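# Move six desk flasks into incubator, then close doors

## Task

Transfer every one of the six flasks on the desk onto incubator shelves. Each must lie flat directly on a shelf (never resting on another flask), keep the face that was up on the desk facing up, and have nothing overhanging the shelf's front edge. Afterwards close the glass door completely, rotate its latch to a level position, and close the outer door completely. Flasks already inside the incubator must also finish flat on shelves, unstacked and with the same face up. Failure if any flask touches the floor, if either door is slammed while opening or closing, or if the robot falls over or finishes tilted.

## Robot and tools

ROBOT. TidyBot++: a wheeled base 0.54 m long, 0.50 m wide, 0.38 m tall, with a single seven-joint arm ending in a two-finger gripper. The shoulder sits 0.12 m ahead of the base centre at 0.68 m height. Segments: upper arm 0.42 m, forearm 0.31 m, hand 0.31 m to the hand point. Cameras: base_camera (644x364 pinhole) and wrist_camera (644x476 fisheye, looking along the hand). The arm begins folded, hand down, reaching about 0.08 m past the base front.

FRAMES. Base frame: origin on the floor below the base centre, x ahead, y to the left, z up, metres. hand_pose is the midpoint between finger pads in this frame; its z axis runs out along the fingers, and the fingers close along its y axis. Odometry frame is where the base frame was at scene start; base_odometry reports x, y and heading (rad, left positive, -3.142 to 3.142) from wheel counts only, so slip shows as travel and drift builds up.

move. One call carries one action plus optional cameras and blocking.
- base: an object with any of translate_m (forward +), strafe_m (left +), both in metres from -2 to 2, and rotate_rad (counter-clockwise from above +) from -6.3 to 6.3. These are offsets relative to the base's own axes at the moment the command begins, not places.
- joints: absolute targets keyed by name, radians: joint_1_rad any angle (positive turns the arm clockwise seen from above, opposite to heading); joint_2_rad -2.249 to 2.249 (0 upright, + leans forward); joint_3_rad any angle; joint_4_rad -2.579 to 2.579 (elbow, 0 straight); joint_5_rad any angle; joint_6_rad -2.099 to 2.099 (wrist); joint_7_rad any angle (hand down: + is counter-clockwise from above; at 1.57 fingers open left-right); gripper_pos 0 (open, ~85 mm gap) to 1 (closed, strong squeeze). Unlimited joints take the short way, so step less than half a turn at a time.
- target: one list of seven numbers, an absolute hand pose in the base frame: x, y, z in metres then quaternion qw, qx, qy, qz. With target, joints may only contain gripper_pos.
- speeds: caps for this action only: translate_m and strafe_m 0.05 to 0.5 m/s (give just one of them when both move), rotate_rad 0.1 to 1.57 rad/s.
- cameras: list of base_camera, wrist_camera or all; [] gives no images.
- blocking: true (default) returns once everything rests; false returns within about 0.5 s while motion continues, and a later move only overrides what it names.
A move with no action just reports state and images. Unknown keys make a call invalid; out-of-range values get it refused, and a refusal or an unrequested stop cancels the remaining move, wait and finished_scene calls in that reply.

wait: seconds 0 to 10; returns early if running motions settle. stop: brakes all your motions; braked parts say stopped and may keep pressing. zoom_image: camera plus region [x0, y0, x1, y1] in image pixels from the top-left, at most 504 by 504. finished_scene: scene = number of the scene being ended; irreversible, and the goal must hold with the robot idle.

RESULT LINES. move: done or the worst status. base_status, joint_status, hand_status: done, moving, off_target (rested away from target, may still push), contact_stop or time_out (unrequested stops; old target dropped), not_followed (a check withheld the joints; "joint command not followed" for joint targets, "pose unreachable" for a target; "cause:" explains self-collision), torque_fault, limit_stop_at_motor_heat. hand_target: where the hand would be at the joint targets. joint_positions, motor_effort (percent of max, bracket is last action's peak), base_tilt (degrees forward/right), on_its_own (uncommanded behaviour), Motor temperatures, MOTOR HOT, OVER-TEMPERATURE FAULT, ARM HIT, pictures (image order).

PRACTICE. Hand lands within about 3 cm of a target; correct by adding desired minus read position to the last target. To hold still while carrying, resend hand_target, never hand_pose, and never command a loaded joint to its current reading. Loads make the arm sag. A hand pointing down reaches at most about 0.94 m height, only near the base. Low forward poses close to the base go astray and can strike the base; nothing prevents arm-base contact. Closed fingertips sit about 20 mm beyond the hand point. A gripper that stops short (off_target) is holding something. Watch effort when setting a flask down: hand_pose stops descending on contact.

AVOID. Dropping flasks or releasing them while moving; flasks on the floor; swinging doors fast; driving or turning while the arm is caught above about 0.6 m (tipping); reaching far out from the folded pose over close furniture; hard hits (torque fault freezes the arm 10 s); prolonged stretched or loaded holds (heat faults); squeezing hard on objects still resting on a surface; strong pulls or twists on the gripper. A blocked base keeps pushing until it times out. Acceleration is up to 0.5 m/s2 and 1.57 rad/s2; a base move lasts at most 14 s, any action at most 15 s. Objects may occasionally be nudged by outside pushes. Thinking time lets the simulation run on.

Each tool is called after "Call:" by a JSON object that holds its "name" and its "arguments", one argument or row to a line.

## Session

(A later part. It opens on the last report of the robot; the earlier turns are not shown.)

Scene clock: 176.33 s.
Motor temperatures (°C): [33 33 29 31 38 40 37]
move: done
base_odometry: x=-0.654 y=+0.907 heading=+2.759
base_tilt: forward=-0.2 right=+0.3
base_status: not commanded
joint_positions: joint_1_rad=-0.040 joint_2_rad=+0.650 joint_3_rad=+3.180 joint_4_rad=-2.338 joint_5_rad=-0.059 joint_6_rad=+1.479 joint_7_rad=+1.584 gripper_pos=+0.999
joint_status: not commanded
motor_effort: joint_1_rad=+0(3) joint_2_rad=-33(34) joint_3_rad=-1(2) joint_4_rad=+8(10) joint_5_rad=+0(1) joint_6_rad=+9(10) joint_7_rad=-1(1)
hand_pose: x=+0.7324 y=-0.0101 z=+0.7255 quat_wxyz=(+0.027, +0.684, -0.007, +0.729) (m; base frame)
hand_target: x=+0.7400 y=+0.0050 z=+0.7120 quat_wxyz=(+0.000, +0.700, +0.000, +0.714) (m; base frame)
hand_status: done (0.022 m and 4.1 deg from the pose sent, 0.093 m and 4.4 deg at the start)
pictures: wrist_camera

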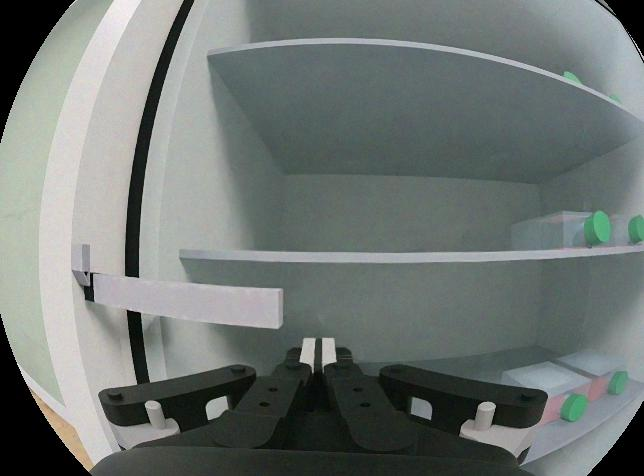

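Call:
{"name": "move", "arguments": {
  "target": [0.71,0.045,0.690,0.0,0.71,0.0,0.704],
  "cameras": ["wrist_camera"]
}}

Call:
{"name": "move", "arguments": {
  "target": [0.755,0.042,0.690,0.0,0.71,0.0,0.704],
  "cameras": ["wrist_camera"]
}}

Scene clock: 185.00 s.
Motor temperatures (°C): [33 33 29 31 38 40 37]
move: done
base_odometry: x=-0.654 y=+0.907 heading=+2.759
base_tilt: forward=-0.3 right=+0.2
base_status: not commanded
joint_positions: joint_1_rad=-0.194 joint_2_rad=+0.666 joint_3_rad=+3.188 joint_4_rad=-2.384 joint_5_rad=-0.105 joint_6_rad=+1.477 joint_7_rad=+1.584 gripper_pos=+0.999
joint_status: not commanded
motor_effort: joint_1_rad=+1(3) joint_2_rad=-32(33) joint_3_rad=+0(2) joint_4_rad=+7(9) joint_5_rad=+0(1) joint_6_rad=+9(10) joint_7_rad=+0(1)
hand_pose: x=+0.7153 y=+0.0638 z=+0.6996 quat_wxyz=(-0.007, +0.706, +0.030, +0.707) (m; base frame)
hand_target: x=+0.7100 y=+0.0450 z=+0.6900 quat_wxyz=(+0.000, +0.710, +0.000, +0.704) (m; base frame)
hand_status: done (0.022 m and 3.6 deg from the pose sent, 0.069 m and 5.2 deg at the start)
pictures: wrist_camera

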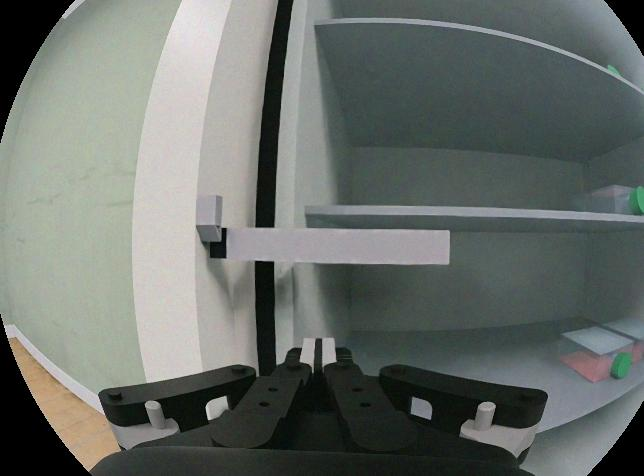

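Scene clock: 186.03 s.
Motor temperatures (°C): [33 33 29 31 38 40 37]
move: done
base_odometry: x=-0.654 y=+0.907 heading=+2.759
base_tilt: forward=-0.3 right=+0.3
base_status: not commanded
joint_positions: joint_1_rad=-0.185 joint_2_rad=+0.679 joint_3_rad=+3.188 joint_4_rad=-2.281 joint_5_rad=-0.105 joint_6_rad=+1.437 joint_7_rad=+1.584 gripper_pos=+0.999
joint_status: not commanded
motor_effort: joint_1_rad=+1(2) joint_2_rad=-34(35) joint_3_rad=+0(1) joint_4_rad=+9(9) joint_5_rad=+0(0) joint_6_rad=+9(10) joint_7_rad=-1(1)
hand_pose: x=+0.7472 y=+0.0641 z=+0.7157 quat_wxyz=(-0.008, +0.689, +0.024, +0.725) (m; base frame)
hand_target: x=+0.7550 y=+0.0420 z=+0.6900 quat_wxyz=(+0.000, +0.710, +0.000, +0.704) (m; base frame)
hand_status: done (0.035 m and 4.5 deg from the pose sent, 0.046 m and 3.6 deg at the start)
pictures: wrist_camera

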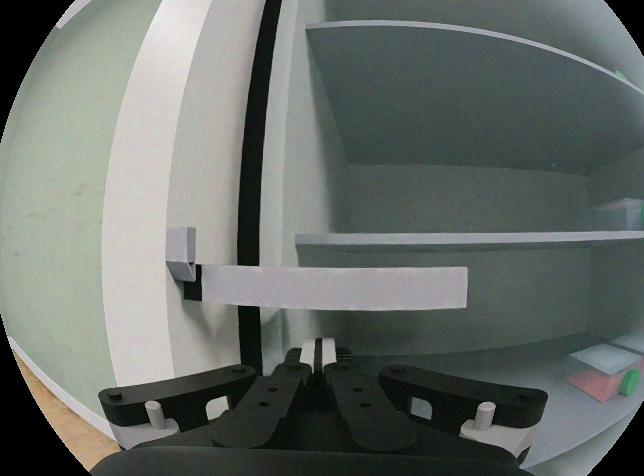

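Call:
{"name": "move", "arguments": {
  "target": [0.752,0.003,0.690,0.0,0.71,0.0,0.704],
  "cameras": ["wrist_camera"]
}}

Scene clock: 190.63 s.
Motor temperatures (°C): [33 33 29 31 38 39 37]
move: done
base_odometry: x=-0.654 y=+0.907 heading=+2.759
base_tilt: forward=-0.3 right=+0.3
base_status: not commanded
joint_positions: joint_1_rad=-0.057 joint_2_rad=+0.679 joint_3_rad=+3.165 joint_4_rad=-2.285 joint_5_rad=-0.031 joint_6_rad=+1.437 joint_7_rad=+1.584 gripper_pos=+0.999
joint_status: not commanded
motor_effort: joint_1_rad=+4(5) joint_2_rad=-33(35) joint_3_rad=+2(3) joint_4_rad=+11(15) joint_5_rad=-2(4) joint_6_rad=+9(9) joint_7_rad=-1(1)
hand_pose: x=+0.7497 y=+0.0166 z=+0.7135 quat_wxyz=(+0.005, +0.691, +0.011, +0.723) (m; base frame)
hand_target: x=+0.7520 y=+0.0030 z=+0.6900 quat_wxyz=(+0.000, +0.710, +0.000, +0.704) (m; base frame)
hand_status: done (0.027 m and 3.3 deg from the pose sent, 0.066 m and 4.5 deg at the start)
pictures: wrist_camera

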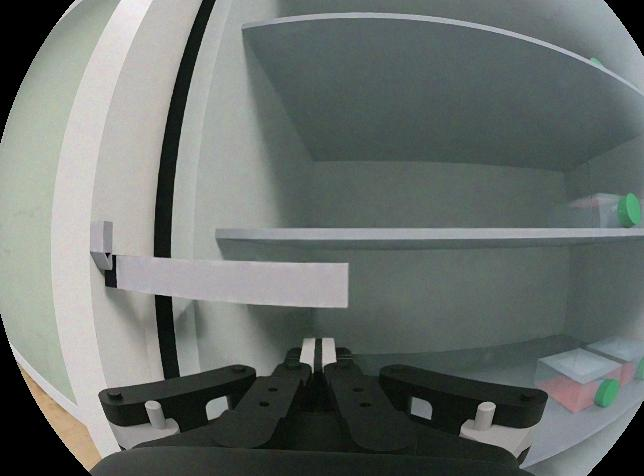

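Call:
{"name": "move", "arguments": {
  "target": [0.752,0.003,0.73,0.0,0.71,0.0,0.704],
  "cameras": ["wrist_camera"]
}}

Call:
{"name": "move", "arguments": {
  "target": [0.752,0.005,0.76,0.0,0.71,0.0,0.704],
  "cameras": ["wrist_camera"]
}}

Call:
{"name": "move", "arguments": {
  "target": [0.752,0.015,0.79,0.0,0.71,0.0,0.704],
  "cameras": ["wrist_camera"]
}}

Scene clock: 195.60 s.
Motor temperatures (°C): [33 33 29 31 38 39 37]
move: done
base_odometry: x=-0.654 y=+0.907 heading=+2.759
base_tilt: forward=-0.2 right=+0.2
base_status: not commanded
joint_positions: joint_1_rad=-0.034 joint_2_rad=+0.600 joint_3_rad=+3.165 joint_4_rad=-2.284 joint_5_rad=-0.031 joint_6_rad=+1.326 joint_7_rad=+1.584 gripper_pos=+0.999
joint_status: not commanded
motor_effort: joint_1_rad=+0(5) joint_2_rad=-33(35) joint_3_rad=-1(3) joint_4_rad=+11(13) joint_5_rad=+0(3) joint_6_rad=+9(10) joint_7_rad=-1(1)
hand_pose: x=+0.7480 y=+0.0019 z=+0.7287 quat_wxyz=(+0.012, +0.703, +0.001, +0.711) (m; base frame)
hand_target: x=+0.7520 y=+0.0030 z=+0.7300 quat_wxyz=(+0.000, +0.710, +0.000, +0.704) (m; base frame)
hand_status: done (0.004 m and 1.8 deg from the pose sent, 0.021 m and 3.3 deg at the start)
pictures: wrist_camera

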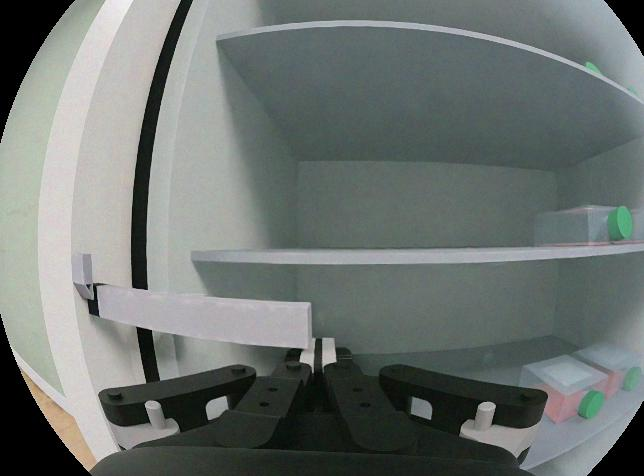

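Scene clock: 196.47 s.
Motor temperatures (°C): [33 33 29 31 38 39 37]
move: off_target
base_odometry: x=-0.654 y=+0.907 heading=+2.759
base_tilt: forward=-0.3 right=+0.2
base_status: not commanded
joint_positions: joint_1_rad=-0.034 joint_2_rad=+0.537 joint_3_rad=+3.165 joint_4_rad=-2.279 joint_5_rad=-0.031 joint_6_rad=+1.202 joint_7_rad=+1.584 gripper_pos=+0.999
joint_status: not commanded
motor_effort: joint_1_rad=+0(1) joint_2_rad=-36(38) joint_3_rad=-1(1) joint_4_rad=+13(14) joint_5_rad=+0(0) joint_6_rad=+11(13) joint_7_rad=-1(1)
hand_pose: x=+0.7461 y=+0.0018 z=+0.7322 quat_wxyz=(+0.011, +0.722, +0.000, +0.692) (m; base frame)
hand_target: x=+0.7520 y=+0.0050 z=+0.7600 quat_wxyz=(+0.000, +0.710, +0.000, +0.704) (m; base frame)
hand_status: off_target (0.029 m and 2.3 deg from the pose sent, 0.032 m and 1.8 deg at the start)
pictures: wrist_camera

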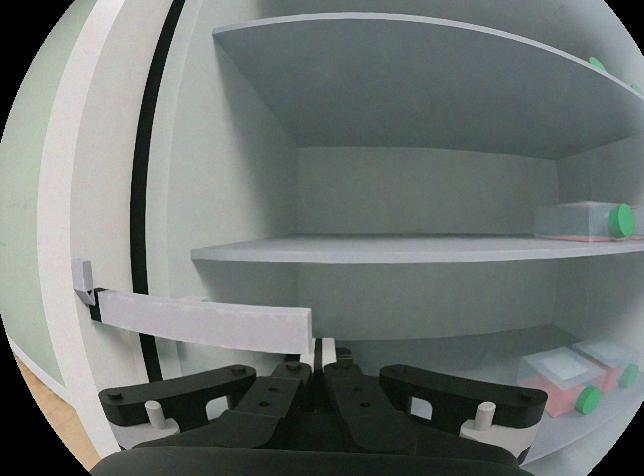

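Scene clock: 197.33 s.
Motor temperatures (°C): [33 33 29 31 38 39 37]
move: off_target
base_odometry: x=-0.654 y=+0.907 heading=+2.759
base_tilt: forward=-0.3 right=+0.3
base_status: not commanded
joint_positions: joint_1_rad=-0.036 joint_2_rad=+0.481 joint_3_rad=+3.166 joint_4_rad=-2.264 joint_5_rad=-0.032 joint_6_rad=+1.070 joint_7_rad=+1.584 gripper_pos=+0.999
joint_status: not commanded
motor_effort: joint_1_rad=-2(3) joint_2_rad=-40(40) joint_3_rad=-1(3) joint_4_rad=+17(18) joint_5_rad=+1(2) joint_6_rad=+15(15) joint_7_rad=-1(1)
hand_pose: x=+0.7447 y=+0.0023 z=+0.7321 quat_wxyz=(+0.009, +0.743, -0.001, +0.669) (m; base frame)
hand_target: x=+0.7520 y=+0.0150 z=+0.7900 quat_wxyz=(+0.000, +0.710, +0.000, +0.704) (m; base frame)
hand_status: off_target (0.060 m and 5.6 deg from the pose sent, 0.060 m and 2.3 deg at the start)
pictures: wrist_camera

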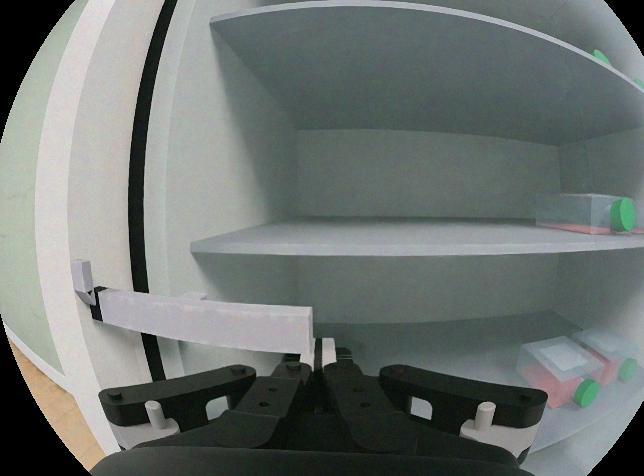

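Call:
{"name": "move", "arguments": {
  "target": [0.752,0.02,0.815,0.0,0.70,0.0,0.714],
  "cameras": []
}}

Call:
{"name": "move", "arguments": {
  "target": [0.752,0.025,0.84,0.0,0.70,0.0,0.714],
  "cameras": ["wrist_camera"]
}}

Scene clock: 201.27 s.
Motor temperatures (°C): [33 33 29 31 38 39 37]
move: off_target
base_odometry: x=-0.654 y=+0.907 heading=+2.759
base_tilt: forward=-0.3 right=+0.2
base_status: not commanded
joint_positions: joint_1_rad=-0.044 joint_2_rad=+0.461 joint_3_rad=+3.170 joint_4_rad=-2.256 joint_5_rad=-0.042 joint_6_rad=+1.018 joint_7_rad=+1.584 gripper_pos=+0.999
joint_status: not commanded
motor_effort: joint_1_rad=-2(4) joint_2_rad=-42(43) joint_3_rad=-3(5) joint_4_rad=+19(20) joint_5_rad=+3(3) joint_6_rad=+17(17) joint_7_rad=-1(1)
hand_pose: x=+0.7445 y=+0.0024 z=+0.7322 quat_wxyz=(+0.009, +0.751, -0.004, +0.660) (m; base frame)
hand_target: x=+0.7520 y=+0.0200 z=+0.8150 quat_wxyz=(+0.000, +0.700, +0.000, +0.714) (m; base frame)
hand_status: off_target (0.085 m and 8.6 deg from the pose sent, 0.085 m and 7.2 deg at the start)
pictures: none
No camera images: "cameras" was empty.

Scene clock: 202.47 s.
Motor temperatures (°C): [33 33 29 31 38 39 37]
move: done
base_odometry: x=-0.654 y=+0.907 heading=+2.759
base_tilt: forward=-0.2 right=+0.2
base_status: not commanded
joint_positions: joint_1_rad=-0.087 joint_2_rad=+0.317 joint_3_rad=+3.175 joint_4_rad=-2.176 joint_5_rad=-0.060 joint_6_rad=+0.926 joint_7_rad=+1.584 gripper_pos=+0.999
joint_status: not commanded
motor_effort: joint_1_rad=+0(5) joint_2_rad=-29(47) joint_3_rad=-1(5) joint_4_rad=+16(23) joint_5_rad=+0(3) joint_6_rad=+9(20) joint_7_rad=-1(1)
hand_pose: x=+0.7511 y=+0.0225 z=+0.8323 quat_wxyz=(-0.007, +0.706, -0.002, +0.709) (m; base frame)
hand_target: x=+0.7520 y=+0.0250 z=+0.8400 quat_wxyz=(+0.000, +0.700, +0.000, +0.714) (m; base frame)
hand_status: done (0.008 m and 1.2 deg from the pose sent, 0.110 m and 8.6 deg at the start)
pictures: wrist_camera

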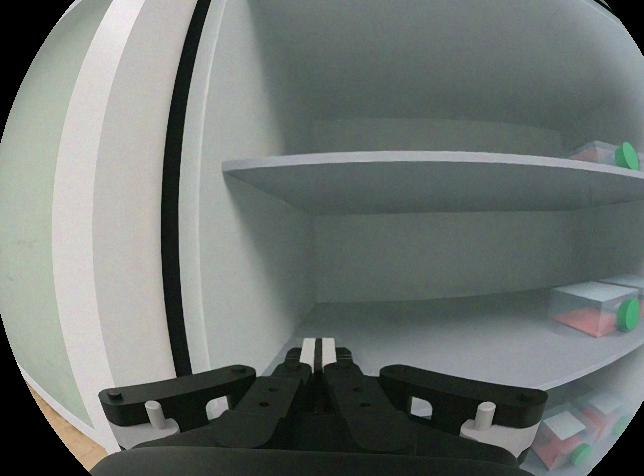

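Call:
{"name": "move", "arguments": {
  "base": {"translate_m":-0.2},
  "speeds": {"translate_m":0.2},
  "target": [0.68,0.0,0.73,0,0.7071,0,0.7071],
  "cameras": ["wrist_camera"]
}}

Scene clock: 207.53 s.
Motor temperatures (°C): [33 33 29 31 38 39 37]
move: done
base_odometry: x=-0.468 y=+0.832 heading=+2.759
base_tilt: forward=-0.2 right=+0.2
base_status: done
joint_positions: joint_1_rad=-0.023 joint_2_rad=+0.520 joint_3_rad=+3.174 joint_4_rad=-2.476 joint_5_rad=-0.040 joint_6_rad=+1.404 joint_7_rad=+1.584 gripper_pos=+0.999
joint_status: not commanded
motor_effort: joint_1_rad=+2(3) joint_2_rad=-28(31) joint_3_rad=-1(2) joint_4_rad=+8(16) joint_5_rad=+0(1) joint_6_rad=+10(10) joint_7_rad=-1(1)
hand_pose: x=+0.6850 y=-0.0133 z=+0.7295 quat_wxyz=(+0.024, +0.714, -0.008, +0.700) (m; base frame)
hand_target: x=+0.6800 y=+0.0000 z=+0.7300 quat_wxyz=(+0.000, +0.707, +0.000, +0.707) (m; base frame)
hand_status: done (0.014 m and 3.1 deg from the pose sent, 0.127 m and 0.8 deg at the start)
pictures: wrist_camera

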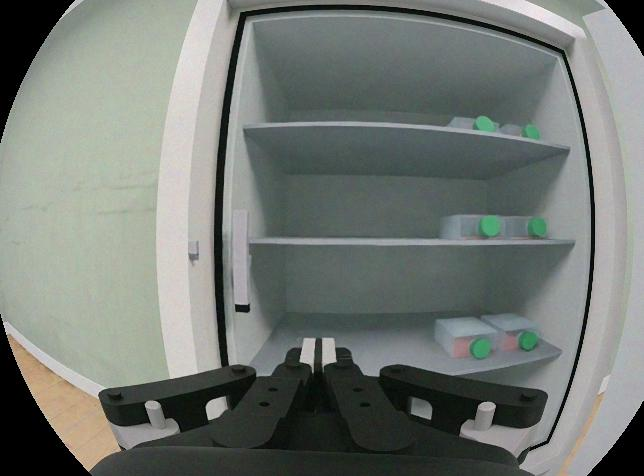

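Call:
{"name": "move", "arguments": {
  "base": {"strafe_m":0.09},
  "speeds": {"strafe_m":0.15},
  "target": [0.64,0.0,0.775,0,0.7071,0,0.7071],
  "joints": {"gripper_pos":0.45},
  "cameras": []
}}

Call:
{"name": "move", "arguments": {
  "base": {"translate_m":0.17},
  "speeds": {"translate_m":0.15},
  "cameras": ["wrist_camera"]
}}

Scene clock: 225.03 s.
Motor temperatures (°C): [33 34 29 31 38 40 37]
move: done
base_odometry: x=-0.501 y=+0.748 heading=+2.760
base_tilt: forward=-0.3 right=+0.3
base_status: done
joint_positions: joint_1_rad=-0.013 joint_2_rad=+0.343 joint_3_rad=+3.167 joint_4_rad=-2.551 joint_5_rad=-0.035 joint_6_rad=+1.387 joint_7_rad=+1.584 gripper_pos=+0.450
joint_status: all done
motor_effort: joint_1_rad=+0(3) joint_2_rad=-24(30) joint_3_rad=-1(3) joint_4_rad=+10(11) joint_5_rad=+0(1) joint_6_rad=+9(10) joint_7_rad=+0(1)
hand_pose: x=+0.6484 y=-0.0145 z=+0.7931 quat_wxyz=(+0.021, +0.684, -0.011, +0.729) (m; base frame)
hand_target: x=+0.6400 y=+0.0000 z=+0.7750 quat_wxyz=(+0.000, +0.707, +0.000, +0.707) (m; base frame)
hand_status: done (0.025 m and 4.6 deg from the pose sent, 0.065 m and 3.1 deg at the start)
pictures: none
No camera images: "cameras" was empty.

Scene clock: 226.80 s.
Motor temperatures (°C): [33 34 29 31 38 40 37]
move: done
base_odometry: x=-0.659 y=+0.811 heading=+2.760
base_tilt: forward=-0.3 right=+0.3
base_status: done
joint_positions: joint_1_rad=-0.013 joint_2_rad=+0.341 joint_3_rad=+3.167 joint_4_rad=-2.556 joint_5_rad=-0.035 joint_6_rad=+1.386 joint_7_rad=+1.584 gripper_pos=+0.450
joint_status: not commanded
motor_effort: joint_1_rad=+0(2) joint_2_rad=-24(27) joint_3_rad=+0(2) joint_4_rad=+10(11) joint_5_rad=+0(0) joint_6_rad=+9(10) joint_7_rad=+0(1)
hand_pose: x=+0.6465 y=-0.0145 z=+0.7917 quat_wxyz=(+0.021, +0.686, -0.011, +0.728) (m; base frame)
hand_target: x=+0.6400 y=+0.0000 z=+0.7750 quat_wxyz=(+0.000, +0.707, +0.000, +0.707) (m; base frame)
hand_status: not commanded
pictures: wrist_camera

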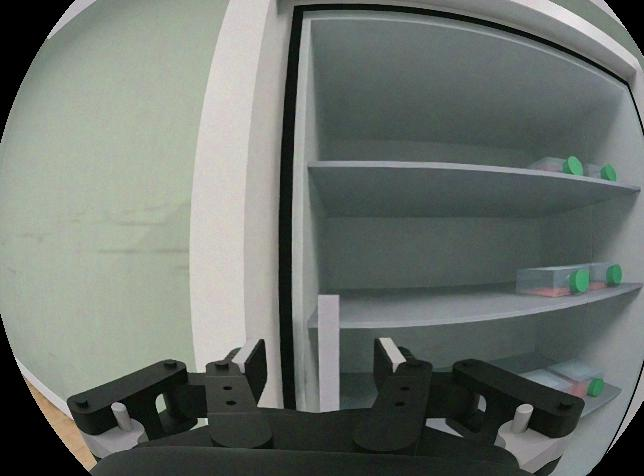

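Call:
{"name": "move", "arguments": {
  "target": [0.64,0.008,0.75,-0.01,0.717,0.005,0.697],
  "cameras": ["wrist_camera"]
}}

Call:
{"name": "move", "arguments": {
  "base": {"translate_m":0.105},
  "speeds": {"translate_m":0.08},
  "cameras": ["wrist_camera"]
}}

Scene clock: 233.93 s.
Motor temperatures (°C): [33 34 29 31 38 39 37]
move: done
base_odometry: x=-0.659 y=+0.811 heading=+2.760
base_tilt: forward=-0.3 right=+0.2
base_status: not commanded
joint_positions: joint_1_rad=-0.013 joint_2_rad=+0.383 joint_3_rad=+3.162 joint_4_rad=-2.570 joint_5_rad=-0.026 joint_6_rad=+1.386 joint_7_rad=+1.584 gripper_pos=+0.450
joint_status: not commanded
motor_effort: joint_1_rad=+0(2) joint_2_rad=-24(27) joint_3_rad=-1(1) joint_4_rad=+9(11) joint_5_rad=+0(0) joint_6_rad=+9(10) joint_7_rad=+0(1)
hand_pose: x=+0.6466 y=-0.0090 z=+0.7642 quat_wxyz=(+0.017, +0.706, -0.005, +0.708) (m; base frame)
hand_target: x=+0.6407 y=+0.0080 z=+0.7508 quat_wxyz=(-0.010, +0.716, +0.005, +0.698) (m; base frame)
hand_status: done (0.023 m and 3.7 deg from the pose sent, 0.048 m and 6.4 deg at the start; a joint's target at an end of its range on 17 of 17 steps)
pictures: wrist_camera

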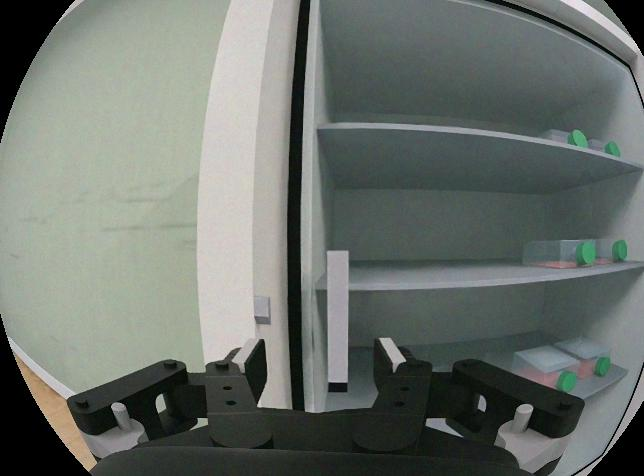

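Scene clock: 235.77 s.
Motor temperatures (°C): [33 34 29 31 38 39 37]
move: done
base_odometry: x=-0.757 y=+0.850 heading=+2.761
base_tilt: forward=-0.2 right=+0.2
base_status: done
joint_positions: joint_1_rad=-0.012 joint_2_rad=+0.384 joint_3_rad=+3.161 joint_4_rad=-2.574 joint_5_rad=-0.025 joint_6_rad=+1.386 joint_7_rad=+1.584 gripper_pos=+0.450
joint_status: not commanded
motor_effort: joint_1_rad=+1(2) joint_2_rad=-24(26) joint_3_rad=+0(2) joint_4_rad=+9(11) joint_5_rad=+0(1) joint_6_rad=+9(10) joint_7_rad=-1(1)
hand_pose: x=+0.6455 y=-0.0086 z=+0.7624 quat_wxyz=(+0.016, +0.707, -0.005, +0.707) (m; base frame)
hand_target: x=+0.6407 y=+0.0080 z=+0.7508 quat_wxyz=(-0.010, +0.716, +0.005, +0.698) (m; base frame)
hand_status: not commanded
pictures: wrist_camera

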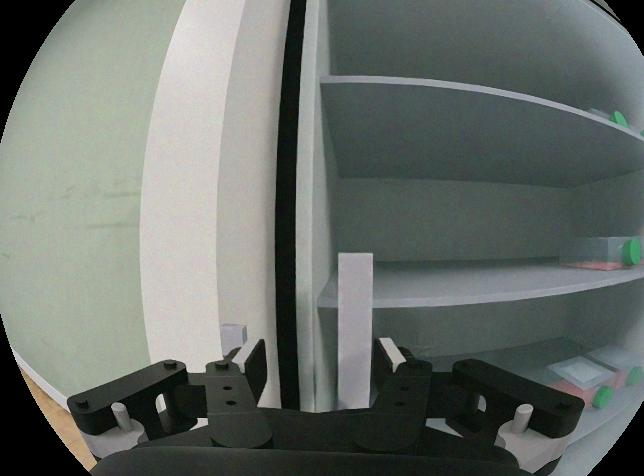

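Call:
{"name": "move", "arguments": {
  "base": {"translate_m":0.04,"strafe_m":-0.018},
  "speeds": {"translate_m":0.06},
  "cameras": ["wrist_camera"]
}}

Call:
{"name": "move", "arguments": {
  "joints": {"gripper_pos":1},
  "cameras": ["wrist_camera"]
}}

Scene clock: 241.30 s.
Motor temperatures (°C): [33 34 29 31 38 39 37]
move: done
base_odometry: x=-0.788 y=+0.882 heading=+2.761
base_tilt: forward=-0.3 right=+0.3
base_status: done
joint_positions: joint_1_rad=-0.012 joint_2_rad=+0.385 joint_3_rad=+3.159 joint_4_rad=-2.581 joint_5_rad=-0.023 joint_6_rad=+1.387 joint_7_rad=+1.584 gripper_pos=+0.450
joint_status: not commanded
motor_effort: joint_1_rad=+0(2) joint_2_rad=-24(25) joint_3_rad=-1(2) joint_4_rad=+8(13) joint_5_rad=+0(1) joint_6_rad=+9(10) joint_7_rad=-1(1)
hand_pose: x=+0.6434 y=-0.0072 z=+0.7596 quat_wxyz=(+0.015, +0.710, -0.004, +0.704) (m; base frame)
hand_target: x=+0.6407 y=+0.0080 z=+0.7508 quat_wxyz=(-0.010, +0.716, +0.005, +0.698) (m; base frame)
hand_status: not commanded
pictures: wrist_camera

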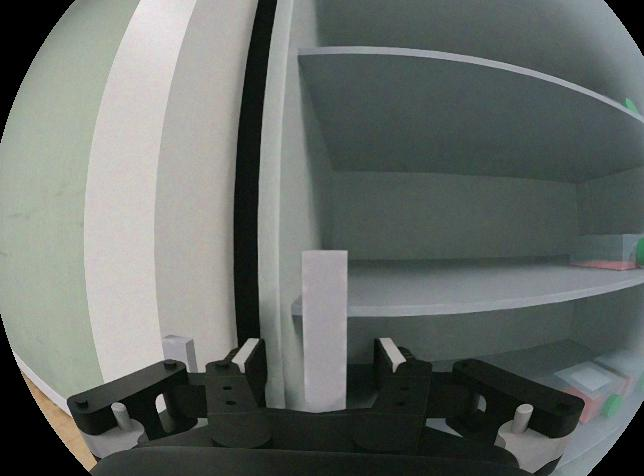

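Scene clock: 242.13 s.
Motor temperatures (°C): [33 34 29 31 38 39 37]
move: off_target
base_odometry: x=-0.787 y=+0.882 heading=+2.761
base_tilt: forward=-0.3 right=+0.3
base_status: not commanded
joint_positions: joint_1_rad=-0.007 joint_2_rad=+0.385 joint_3_rad=+3.159 joint_4_rad=-2.586 joint_5_rad=-0.023 joint_6_rad=+1.387 joint_7_rad=+1.584 gripper_pos=+0.845
joint_status: gripper_pos off_target (ended at +0.845, target +1.000)
motor_effort: joint_1_rad=-2(3) joint_2_rad=-21(25) joint_3_rad=-2(3) joint_4_rad=+9(14) joint_5_rad=+2(3) joint_6_rad=+6(9) joint_7_rad=+0(1)
hand_pose: x=+0.6419 y=-0.0100 z=+0.7578 quat_wxyz=(+0.017, +0.712, -0.006, +0.702) (m; base frame)
hand_target: x=+0.6407 y=+0.0080 z=+0.7508 quat_wxyz=(-0.010, +0.716, +0.005, +0.698) (m; base frame)
hand_status: not commanded
pictures: wrist_camera

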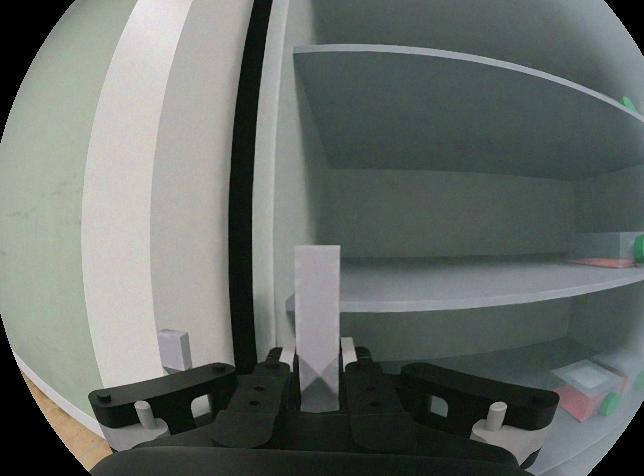

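Call:
{"name": "move", "arguments": {
  "base": {"translate_m":-0.097,"strafe_m":-0.144,"rotate_rad":0.2},
  "speeds": {"strafe_m":0.08,"rotate_rad":0.1},
  "cameras": ["wrist_camera"]
}}

Call:
{"name": "move", "arguments": {
  "base": {"translate_m":-0.097,"strafe_m":-0.144,"rotate_rad":0.2},
  "speeds": {"strafe_m":0.08,"rotate_rad":0.1}
}}

Scene clock: 251.47 s.
Motor temperatures (°C): [33 34 29 30 38 39 37]
move: done
base_odometry: x=-0.644 y=+0.979 heading=+2.962
base_tilt: forward=-0.3 right=+0.3
base_status: done
joint_positions: joint_1_rad=-0.004 joint_2_rad=+0.385 joint_3_rad=+3.147 joint_4_rad=-2.586 joint_5_rad=-0.008 joint_6_rad=+1.387 joint_7_rad=+1.584 gripper_pos=+0.845
joint_status: not commanded
motor_effort: joint_1_rad=+1(4) joint_2_rad=-22(24) joint_3_rad=+0(5) joint_4_rad=+9(12) joint_5_rad=+1(5) joint_6_rad=+7(10) joint_7_rad=+0(1)
hand_pose: x=+0.6416 y=-0.0014 z=+0.7577 quat_wxyz=(+0.008, +0.712, +0.002, +0.702) (m; base frame)
hand_target: x=+0.6407 y=+0.0080 z=+0.7508 quat_wxyz=(-0.010, +0.716, +0.005, +0.698) (m; base frame)
hand_status: not commanded
pictures: wrist_camera

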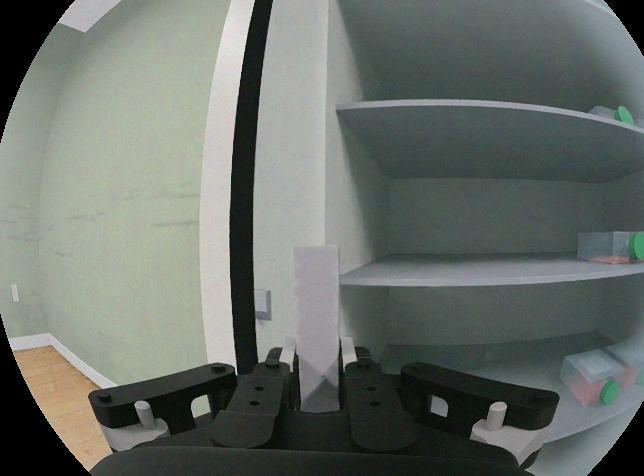

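Scene clock: 254.13 s.
Motor temperatures (°C): [33 34 29 30 38 39 37]
move: done
base_odometry: x=-0.523 y=+1.104 heading=-3.120
base_tilt: forward=-0.3 right=+0.2
base_status: done
joint_positions: joint_1_rad=-0.009 joint_2_rad=+0.385 joint_3_rad=+3.138 joint_4_rad=-2.587 joint_5_rad=+0.005 joint_6_rad=+1.388 joint_7_rad=+1.584 gripper_pos=+0.845
joint_status: not commanded
motor_effort: joint_1_rad=+3(5) joint_2_rad=-22(24) joint_3_rad=+1(4) joint_4_rad=+9(11) joint_5_rad=+0(5) joint_6_rad=+6(9) joint_7_rad=+0(0)
hand_pose: x=+0.6411 y=+0.0089 z=+0.7576 quat_wxyz=(-0.001, +0.712, +0.010, +0.702) (m; base frame)
hand_target: x=+0.6407 y=+0.0080 z=+0.7508 quat_wxyz=(-0.010, +0.716, +0.005, +0.698) (m; base frame)
hand_status: not commanded
pictures: base_camera, wrist_camera

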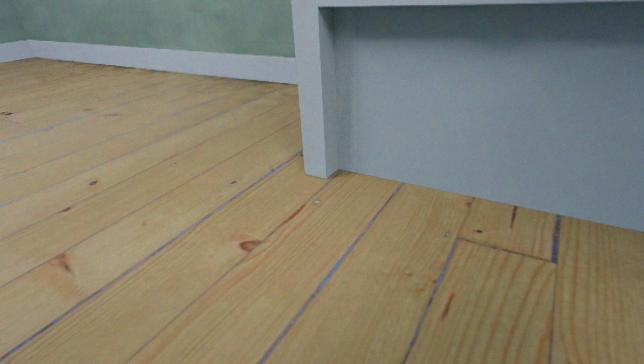

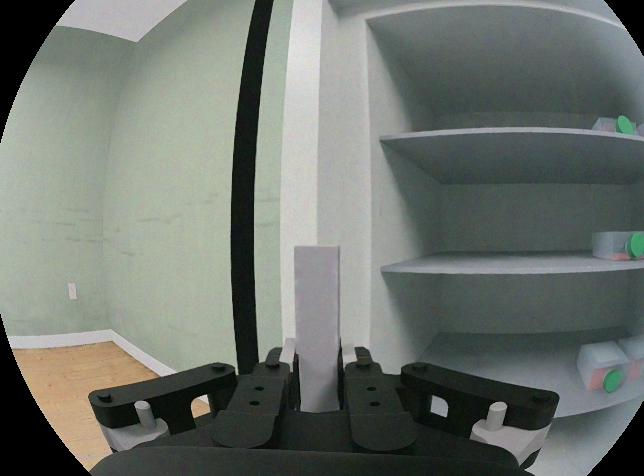

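Call:
{"name": "move", "arguments": {
  "base": {"translate_m":-0.097,"strafe_m":-0.144,"rotate_rad":0.2},
  "speeds": {"strafe_m":0.08,"rotate_rad":0.1}
}}

Scene clock: 294.77 s.
Motor temperatures (°C): [33 34 29 30 38 39 37]
move: time_out
base_odometry: x=-0.436 y=+1.238 heading=-2.926
base_tilt: forward=-0.2 right=+0.2
base_status: strafe_m time_out (by the wheels' count: -0.132 of -0.144); the others done
joint_positions: joint_1_rad=-0.010 joint_2_rad=+0.385 joint_3_rad=+3.136 joint_4_rad=-2.589 joint_5_rad=+0.009 joint_6_rad=+1.389 joint_7_rad=+1.584 gripper_pos=+0.845
joint_status: not commanded
motor_effort: joint_1_rad=+2(7) joint_2_rad=-21(29) joint_3_rad=-1(5) joint_4_rad=+8(13) joint_5_rad=+0(5) joint_6_rad=+6(10) joint_7_rad=+0(0)
hand_pose: x=+0.6404 y=+0.0121 z=+0.7576 quat_wxyz=(-0.004, +0.712, +0.013, +0.702) (m; base frame)
hand_target: x=+0.6407 y=+0.0080 z=+0.7508 quat_wxyz=(-0.010, +0.716, +0.005, +0.698) (m; base frame)
hand_status: not commanded
pictures: base_camera, wrist_camera

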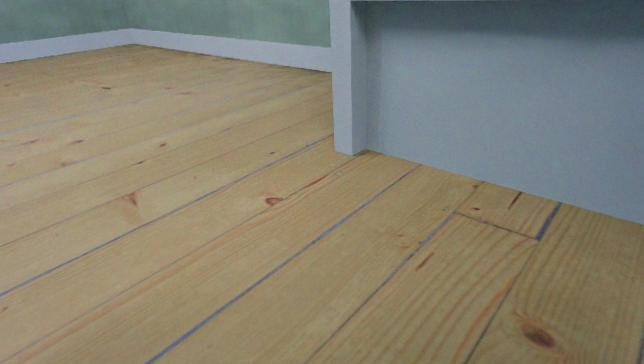

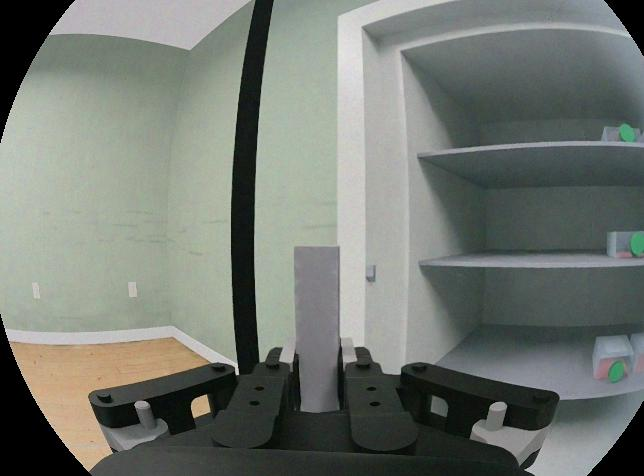

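Call:
{"name": "move", "arguments": {
  "joints": {"gripper_pos":0.3},
  "cameras": []
}}

Call:
{"name": "move", "arguments": {
  "base": {"translate_m":-0.16},
  "speeds": {"translate_m":0.12},
  "cameras": ["wrist_camera"]
}}

Call:
{"name": "move", "arguments": {
  "base": {"strafe_m":0.2},
  "joints": {"gripper_pos":1},
  "speeds": {"strafe_m":0.15},
  "cameras": ["wrist_camera"]
}}

Scene clock: 305.33 s.
Motor temperatures (°C): [33 34 29 30 38 39 37]
move: done
base_odometry: x=-0.436 y=+1.238 heading=-2.926
base_tilt: forward=-0.3 right=+0.2
base_status: not commanded
joint_positions: joint_1_rad=-0.009 joint_2_rad=+0.386 joint_3_rad=+3.136 joint_4_rad=-2.589 joint_5_rad=+0.009 joint_6_rad=+1.389 joint_7_rad=+1.584 gripper_pos=+0.300
joint_status: all done
motor_effort: joint_1_rad=+1(3) joint_2_rad=-24(25) joint_3_rad=-1(2) joint_4_rad=+8(9) joint_5_rad=+0(1) joint_6_rad=+8(10) joint_7_rad=-1(1)
hand_pose: x=+0.6405 y=+0.0117 z=+0.7567 quat_wxyz=(-0.004, +0.712, +0.013, +0.702) (m; base frame)
hand_target: x=+0.6407 y=+0.0080 z=+0.7508 quat_wxyz=(-0.010, +0.716, +0.005, +0.698) (m; base frame)
hand_status: not commanded
pictures: none
No camera images: "cameras" was empty.

Scene clock: 307.23 s.
Motor temperatures (°C): [33 34 29 30 38 39 37]
move: done
base_odometry: x=-0.280 y=+1.272 heading=-2.927
base_tilt: forward=-0.3 right=+0.2
base_status: done
joint_positions: joint_1_rad=-0.009 joint_2_rad=+0.387 joint_3_rad=+3.136 joint_4_rad=-2.589 joint_5_rad=+0.009 joint_6_rad=+1.389 joint_7_rad=+1.584 gripper_pos=+0.300
joint_status: not commanded
motor_effort: joint_1_rad=+0(2) joint_2_rad=-24(26) joint_3_rad=-1(2) joint_4_rad=+9(10) joint_5_rad=+0(0) joint_6_rad=+9(10) joint_7_rad=-1(1)
hand_pose: x=+0.6405 y=+0.0117 z=+0.7565 quat_wxyz=(-0.004, +0.713, +0.013, +0.701) (m; base frame)
hand_target: x=+0.6407 y=+0.0080 z=+0.7508 quat_wxyz=(-0.010, +0.716, +0.005, +0.698) (m; base frame)
hand_status: not commanded
pictures: wrist_camera

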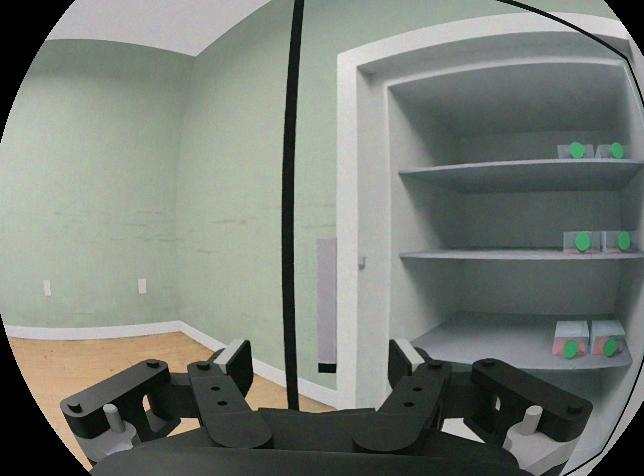

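Scene clock: 309.23 s.
Motor temperatures (°C): [33 34 29 30 38 39 37]
move: done
base_odometry: x=-0.237 y=+1.077 heading=-2.926
base_tilt: forward=-0.3 right=+0.3
base_status: done
joint_positions: joint_1_rad=-0.006 joint_2_rad=+0.387 joint_3_rad=+3.136 joint_4_rad=-2.589 joint_5_rad=+0.009 joint_6_rad=+1.389 joint_7_rad=+1.584 gripper_pos=+0.999
joint_status: all done
motor_effort: joint_1_rad=+1(3) joint_2_rad=-24(25) joint_3_rad=-1(3) joint_4_rad=+9(10) joint_5_rad=+0(1) joint_6_rad=+9(10) joint_7_rad=-1(1)
hand_pose: x=+0.6406 y=+0.0101 z=+0.7565 quat_wxyz=(-0.003, +0.713, +0.012, +0.701) (m; base frame)
hand_target: x=+0.6407 y=+0.0080 z=+0.7508 quat_wxyz=(-0.010, +0.716, +0.005, +0.698) (m; base frame)
hand_status: not commanded
pictures: wrist_camera

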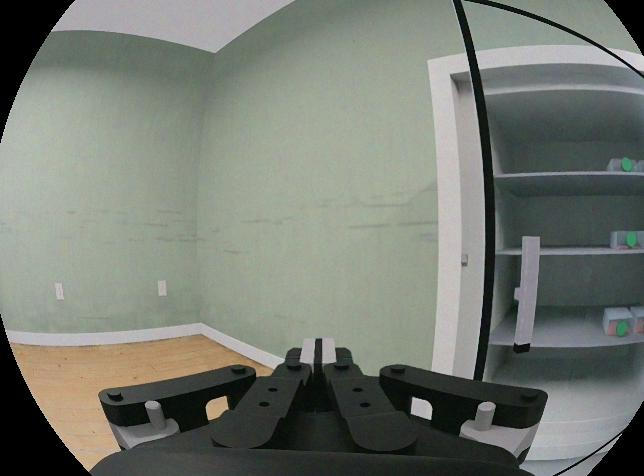

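Call:
{"name": "move", "arguments": {
  "base": {"translate_m":0.24},
  "speeds": {"translate_m":0.15},
  "cameras": ["wrist_camera"]
}}

Call:
{"name": "move", "arguments": {
  "base": {"strafe_m":-0.1},
  "speeds": {"strafe_m":0.08},
  "cameras": ["wrist_camera"]
}}

Scene clock: 333.67 s.
Motor temperatures (°C): [33 34 29 30 38 39 37]
move: done
base_odometry: x=-0.472 y=+1.025 heading=-2.926
base_tilt: forward=-0.2 right=+0.2
base_status: done
joint_positions: joint_1_rad=-0.006 joint_2_rad=+0.387 joint_3_rad=+3.136 joint_4_rad=-2.590 joint_5_rad=+0.009 joint_6_rad=+1.389 joint_7_rad=+1.584 gripper_pos=+0.999
joint_status: not commanded
motor_effort: joint_1_rad=+0(2) joint_2_rad=-24(26) joint_3_rad=-1(2) joint_4_rad=+9(10) joint_5_rad=+0(0) joint_6_rad=+9(10) joint_7_rad=-1(1)
hand_pose: x=+0.6406 y=+0.0101 z=+0.7562 quat_wxyz=(-0.003, +0.713, +0.012, +0.701) (m; base frame)
hand_target: x=+0.6407 y=+0.0080 z=+0.7508 quat_wxyz=(-0.010, +0.716, +0.005, +0.698) (m; base frame)
hand_status: not commanded
pictures: wrist_camera

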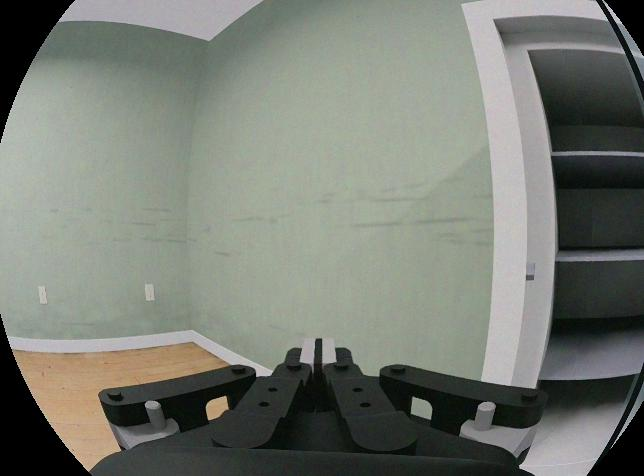

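Scene clock: 335.43 s.
Motor temperatures (°C): [33 34 29 30 38 39 37]
move: done
base_odometry: x=-0.493 y=+1.123 heading=-2.925
base_tilt: forward=-0.2 right=+0.3
base_status: done
joint_positions: joint_1_rad=-0.005 joint_2_rad=+0.387 joint_3_rad=+3.136 joint_4_rad=-2.590 joint_5_rad=+0.009 joint_6_rad=+1.389 joint_7_rad=+1.584 gripper_pos=+0.999
joint_status: not commanded
motor_effort: joint_1_rad=-1(4) joint_2_rad=-24(25) joint_3_rad=-2(2) joint_4_rad=+9(9) joint_5_rad=+0(2) joint_6_rad=+9(10) joint_7_rad=-1(1)
hand_pose: x=+0.6406 y=+0.0096 z=+0.7562 quat_wxyz=(-0.003, +0.713, +0.012, +0.701) (m; base frame)
hand_target: x=+0.6407 y=+0.0080 z=+0.7508 quat_wxyz=(-0.010, +0.716, +0.005, +0.698) (m; base frame)
hand_status: not commanded
pictures: wrist_camera

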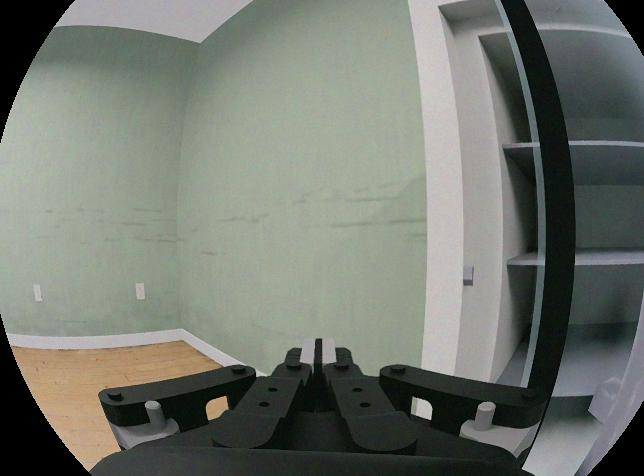

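Call:
{"name": "move", "arguments": {
  "base": {"strafe_m":0.12},
  "speeds": {"strafe_m":0.15},
  "cameras": []
}}

Call:
{"name": "move", "arguments": {
  "target": [0.68, -0.02, 0.80, 0.3536, 0.6124, -0.3536, 0.6124]
}}

Scene clock: 355.23 s.
Motor temperatures (°C): [33 34 29 30 38 39 37]
move: done
base_odometry: x=-0.468 y=+1.006 heading=-2.926
base_tilt: forward=-0.3 right=+0.2
base_status: done
joint_positions: joint_1_rad=-0.004 joint_2_rad=+0.387 joint_3_rad=+3.136 joint_4_rad=-2.590 joint_5_rad=+0.009 joint_6_rad=+1.389 joint_7_rad=+1.584 gripper_pos=+0.999
joint_status: not commanded
motor_effort: joint_1_rad=+1(3) joint_2_rad=-25(26) joint_3_rad=-1(3) joint_4_rad=+9(9) joint_5_rad=+0(1) joint_6_rad=+9(10) joint_7_rad=-1(1)
hand_pose: x=+0.6406 y=+0.0090 z=+0.7562 quat_wxyz=(-0.002, +0.713, +0.011, +0.701) (m; base frame)
hand_target: x=+0.6407 y=+0.0080 z=+0.7508 quat_wxyz=(-0.010, +0.716, +0.005, +0.698) (m; base frame)
hand_status: not commanded
pictures: none
No camera images: "cameras" was empty.

Scene clock: 357.93 s.
Motor temperatures (°C): [33 34 29 30 38 39 37]
move: done
base_odometry: x=-0.468 y=+1.006 heading=-2.926
base_tilt: forward=-0.3 right=+0.3
base_status: not commanded
joint_positions: joint_1_rad=-0.666 joint_2_rad=+0.618 joint_3_rad=+3.319 joint_4_rad=-1.733 joint_5_rad=-1.600 joint_6_rad=+1.428 joint_7_rad=+2.298 gripper_pos=+0.999
joint_status: not commanded
motor_effort: joint_1_rad=+0(2) joint_2_rad=-35(36) joint_3_rad=+4(5) joint_4_rad=+13(13) joint_5_rad=+6(6) joint_6_rad=+6(10) joint_7_rad=-1(1)
hand_pose: x=+0.6947 y=-0.0111 z=+0.7996 quat_wxyz=(+0.304, +0.620, -0.353, +0.631) (m; base frame)
hand_target: x=+0.6800 y=-0.0200 z=+0.8000 quat_wxyz=(+0.354, +0.612, -0.354, +0.612) (m; base frame)
hand_status: done (0.017 m and 6.1 deg from the pose sent, 0.066 m and 61.1 deg at the start)
pictures: base_camera, wrist_camera

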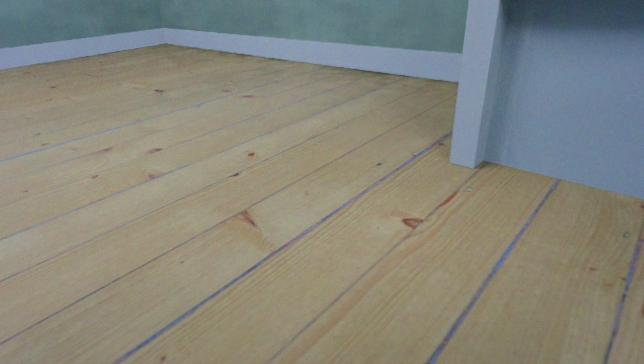

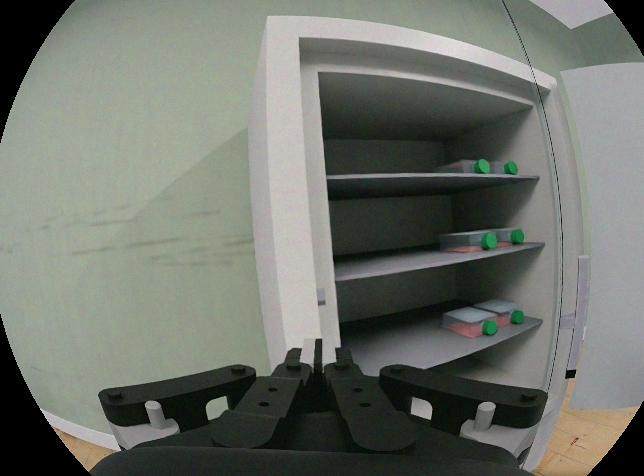

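Call:
{"name": "move", "arguments": {
  "base": {"strafe_m":-0.08},
  "speeds": {"strafe_m":0.1},
  "cameras": ["wrist_camera"]
}}

Call:
{"name": "move", "arguments": {
  "base": {"translate_m":-0.2},
  "speeds": {"translate_m":0.1},
  "cameras": ["wrist_camera"]
}}

Scene clock: 365.00 s.
Motor temperatures (°C): [33 34 29 30 38 39 37]
move: done
base_odometry: x=-0.485 y=+1.084 heading=-2.925
base_tilt: forward=-0.3 right=+0.2
base_status: done
joint_positions: joint_1_rad=-0.673 joint_2_rad=+0.622 joint_3_rad=+3.325 joint_4_rad=-1.731 joint_5_rad=-1.604 joint_6_rad=+1.430 joint_7_rad=+2.299 gripper_pos=+0.999
joint_status: not commanded
motor_effort: joint_1_rad=+0(3) joint_2_rad=-35(38) joint_3_rad=+4(5) joint_4_rad=+13(14) joint_5_rad=+6(6) joint_6_rad=+6(7) joint_7_rad=+0(1)
hand_pose: x=+0.6940 y=-0.0102 z=+0.7993 quat_wxyz=(+0.306, +0.619, -0.353, +0.631) (m; base frame)
hand_target: x=+0.6800 y=-0.0200 z=+0.8000 quat_wxyz=(+0.354, +0.612, -0.354, +0.612) (m; base frame)
hand_status: not commanded
pictures: wrist_camera

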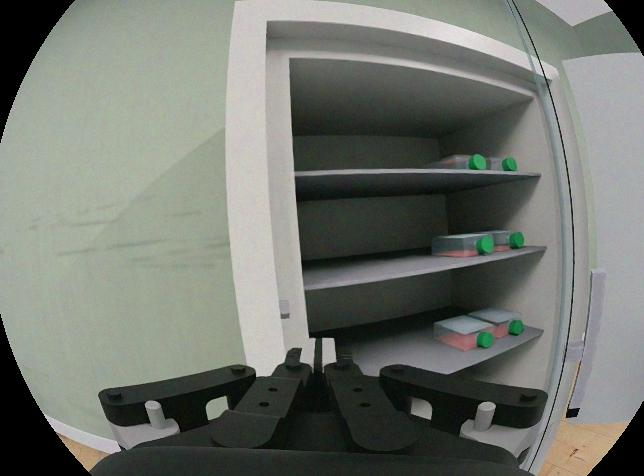

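Scene clock: 367.57 s.
Motor temperatures (°C): [33 34 29 30 38 39 37]
move: done
base_odometry: x=-0.290 y=+1.127 heading=-2.926
base_tilt: forward=-0.3 right=+0.2
base_status: done
joint_positions: joint_1_rad=-0.673 joint_2_rad=+0.624 joint_3_rad=+3.325 joint_4_rad=-1.730 joint_5_rad=-1.605 joint_6_rad=+1.432 joint_7_rad=+2.300 gripper_pos=+0.999
joint_status: not commanded
motor_effort: joint_1_rad=+1(2) joint_2_rad=-36(37) joint_3_rad=+4(5) joint_4_rad=+13(14) joint_5_rad=+6(6) joint_6_rad=+7(7) joint_7_rad=-1(1)
hand_pose: x=+0.6941 y=-0.0100 z=+0.7987 quat_wxyz=(+0.307, +0.619, -0.353, +0.631) (m; base frame)
hand_target: x=+0.6800 y=-0.0200 z=+0.8000 quat_wxyz=(+0.354, +0.612, -0.354, +0.612) (m; base frame)
hand_status: not commanded
pictures: wrist_camera

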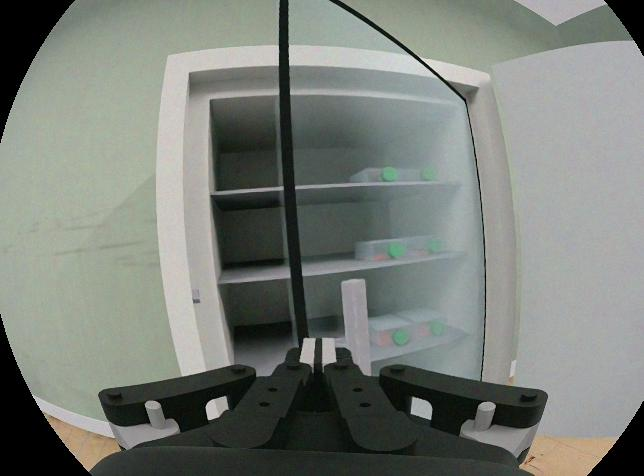

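Call:
{"name": "move", "arguments": {
  "base": {"strafe_m":0.15},
  "speeds": {"strafe_m":0.15},
  "cameras": []
}}

Call:
{"name": "move", "arguments": {
  "base": {"translate_m":0.29},
  "speeds": {"translate_m":0.15},
  "cameras": ["wrist_camera"]
}}

Call:
{"name": "move", "arguments": {
  "base": {"strafe_m":-0.14},
  "speeds": {"strafe_m":0.08},
  "cameras": ["wrist_camera"]
}}

Scene clock: 377.33 s.
Motor temperatures (°C): [33 34 29 30 38 39 37]
move: done
base_odometry: x=-0.257 y=+0.980 heading=-2.925
base_tilt: forward=-0.2 right=+0.2
base_status: done
joint_positions: joint_1_rad=-0.677 joint_2_rad=+0.625 joint_3_rad=+3.327 joint_4_rad=-1.729 joint_5_rad=-1.606 joint_6_rad=+1.433 joint_7_rad=+2.300 gripper_pos=+0.999
joint_status: not commanded
motor_effort: joint_1_rad=+1(4) joint_2_rad=-36(37) joint_3_rad=+5(6) joint_4_rad=+13(14) joint_5_rad=+6(7) joint_6_rad=+6(7) joint_7_rad=-1(1)
hand_pose: x=+0.6939 y=-0.0085 z=+0.7989 quat_wxyz=(+0.307, +0.619, -0.353, +0.632) (m; base frame)
hand_target: x=+0.6800 y=-0.0200 z=+0.8000 quat_wxyz=(+0.354, +0.612, -0.354, +0.612) (m; base frame)
hand_status: not commanded
pictures: none
No camera images: "cameras" was empty.

Scene clock: 379.93 s.
Motor temperatures (°C): [33 34 29 30 38 39 37]
move: done
base_odometry: x=-0.541 y=+0.918 heading=-2.925
base_tilt: forward=-0.3 right=+0.3
base_status: done
joint_positions: joint_1_rad=-0.677 joint_2_rad=+0.626 joint_3_rad=+3.327 joint_4_rad=-1.729 joint_5_rad=-1.607 joint_6_rad=+1.433 joint_7_rad=+2.300 gripper_pos=+0.999
joint_status: not commanded
motor_effort: joint_1_rad=+1(2) joint_2_rad=-36(37) joint_3_rad=+4(5) joint_4_rad=+13(14) joint_5_rad=+6(7) joint_6_rad=+7(7) joint_7_rad=-1(1)
hand_pose: x=+0.6938 y=-0.0085 z=+0.7986 quat_wxyz=(+0.307, +0.618, -0.353, +0.631) (m; base frame)
hand_target: x=+0.6800 y=-0.0200 z=+0.8000 quat_wxyz=(+0.354, +0.612, -0.354, +0.612) (m; base frame)
hand_status: not commanded
pictures: wrist_camera

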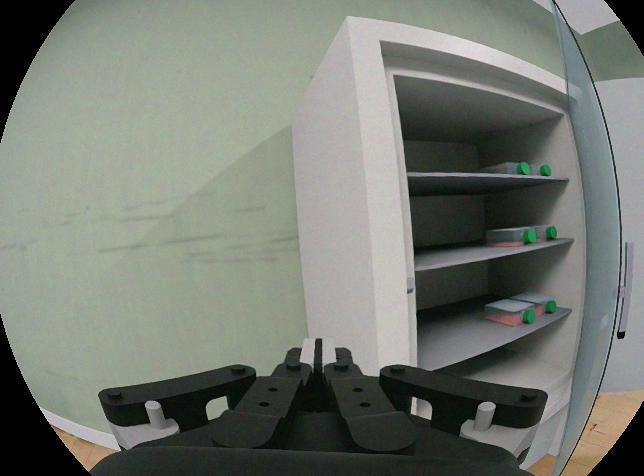

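Scene clock: 382.23 s.
Motor temperatures (°C): [33 34 29 30 38 39 37]
move: done
base_odometry: x=-0.571 y=+1.055 heading=-2.924
base_tilt: forward=-0.3 right=+0.3
base_status: done
joint_positions: joint_1_rad=-0.678 joint_2_rad=+0.626 joint_3_rad=+3.328 joint_4_rad=-1.729 joint_5_rad=-1.607 joint_6_rad=+1.434 joint_7_rad=+2.300 gripper_pos=+0.999
joint_status: not commanded
motor_effort: joint_1_rad=+1(4) joint_2_rad=-35(38) joint_3_rad=+4(6) joint_4_rad=+13(14) joint_5_rad=+6(6) joint_6_rad=+6(7) joint_7_rad=-1(1)
hand_pose: x=+0.6938 y=-0.0083 z=+0.7986 quat_wxyz=(+0.308, +0.618, -0.353, +0.631) (m; base frame)
hand_target: x=+0.6800 y=-0.0200 z=+0.8000 quat_wxyz=(+0.354, +0.612, -0.354, +0.612) (m; base frame)
hand_status: not commanded
pictures: wrist_camera

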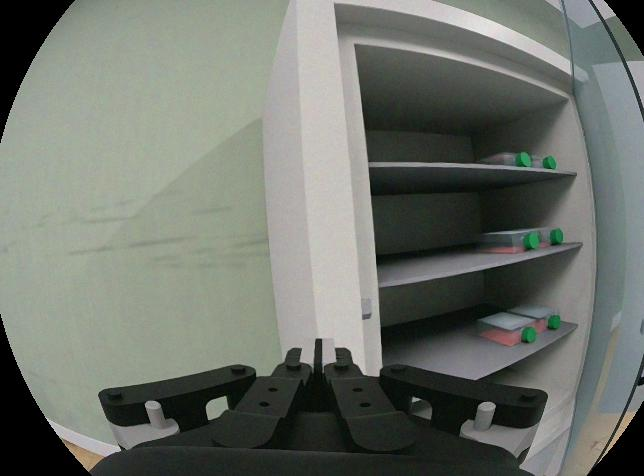

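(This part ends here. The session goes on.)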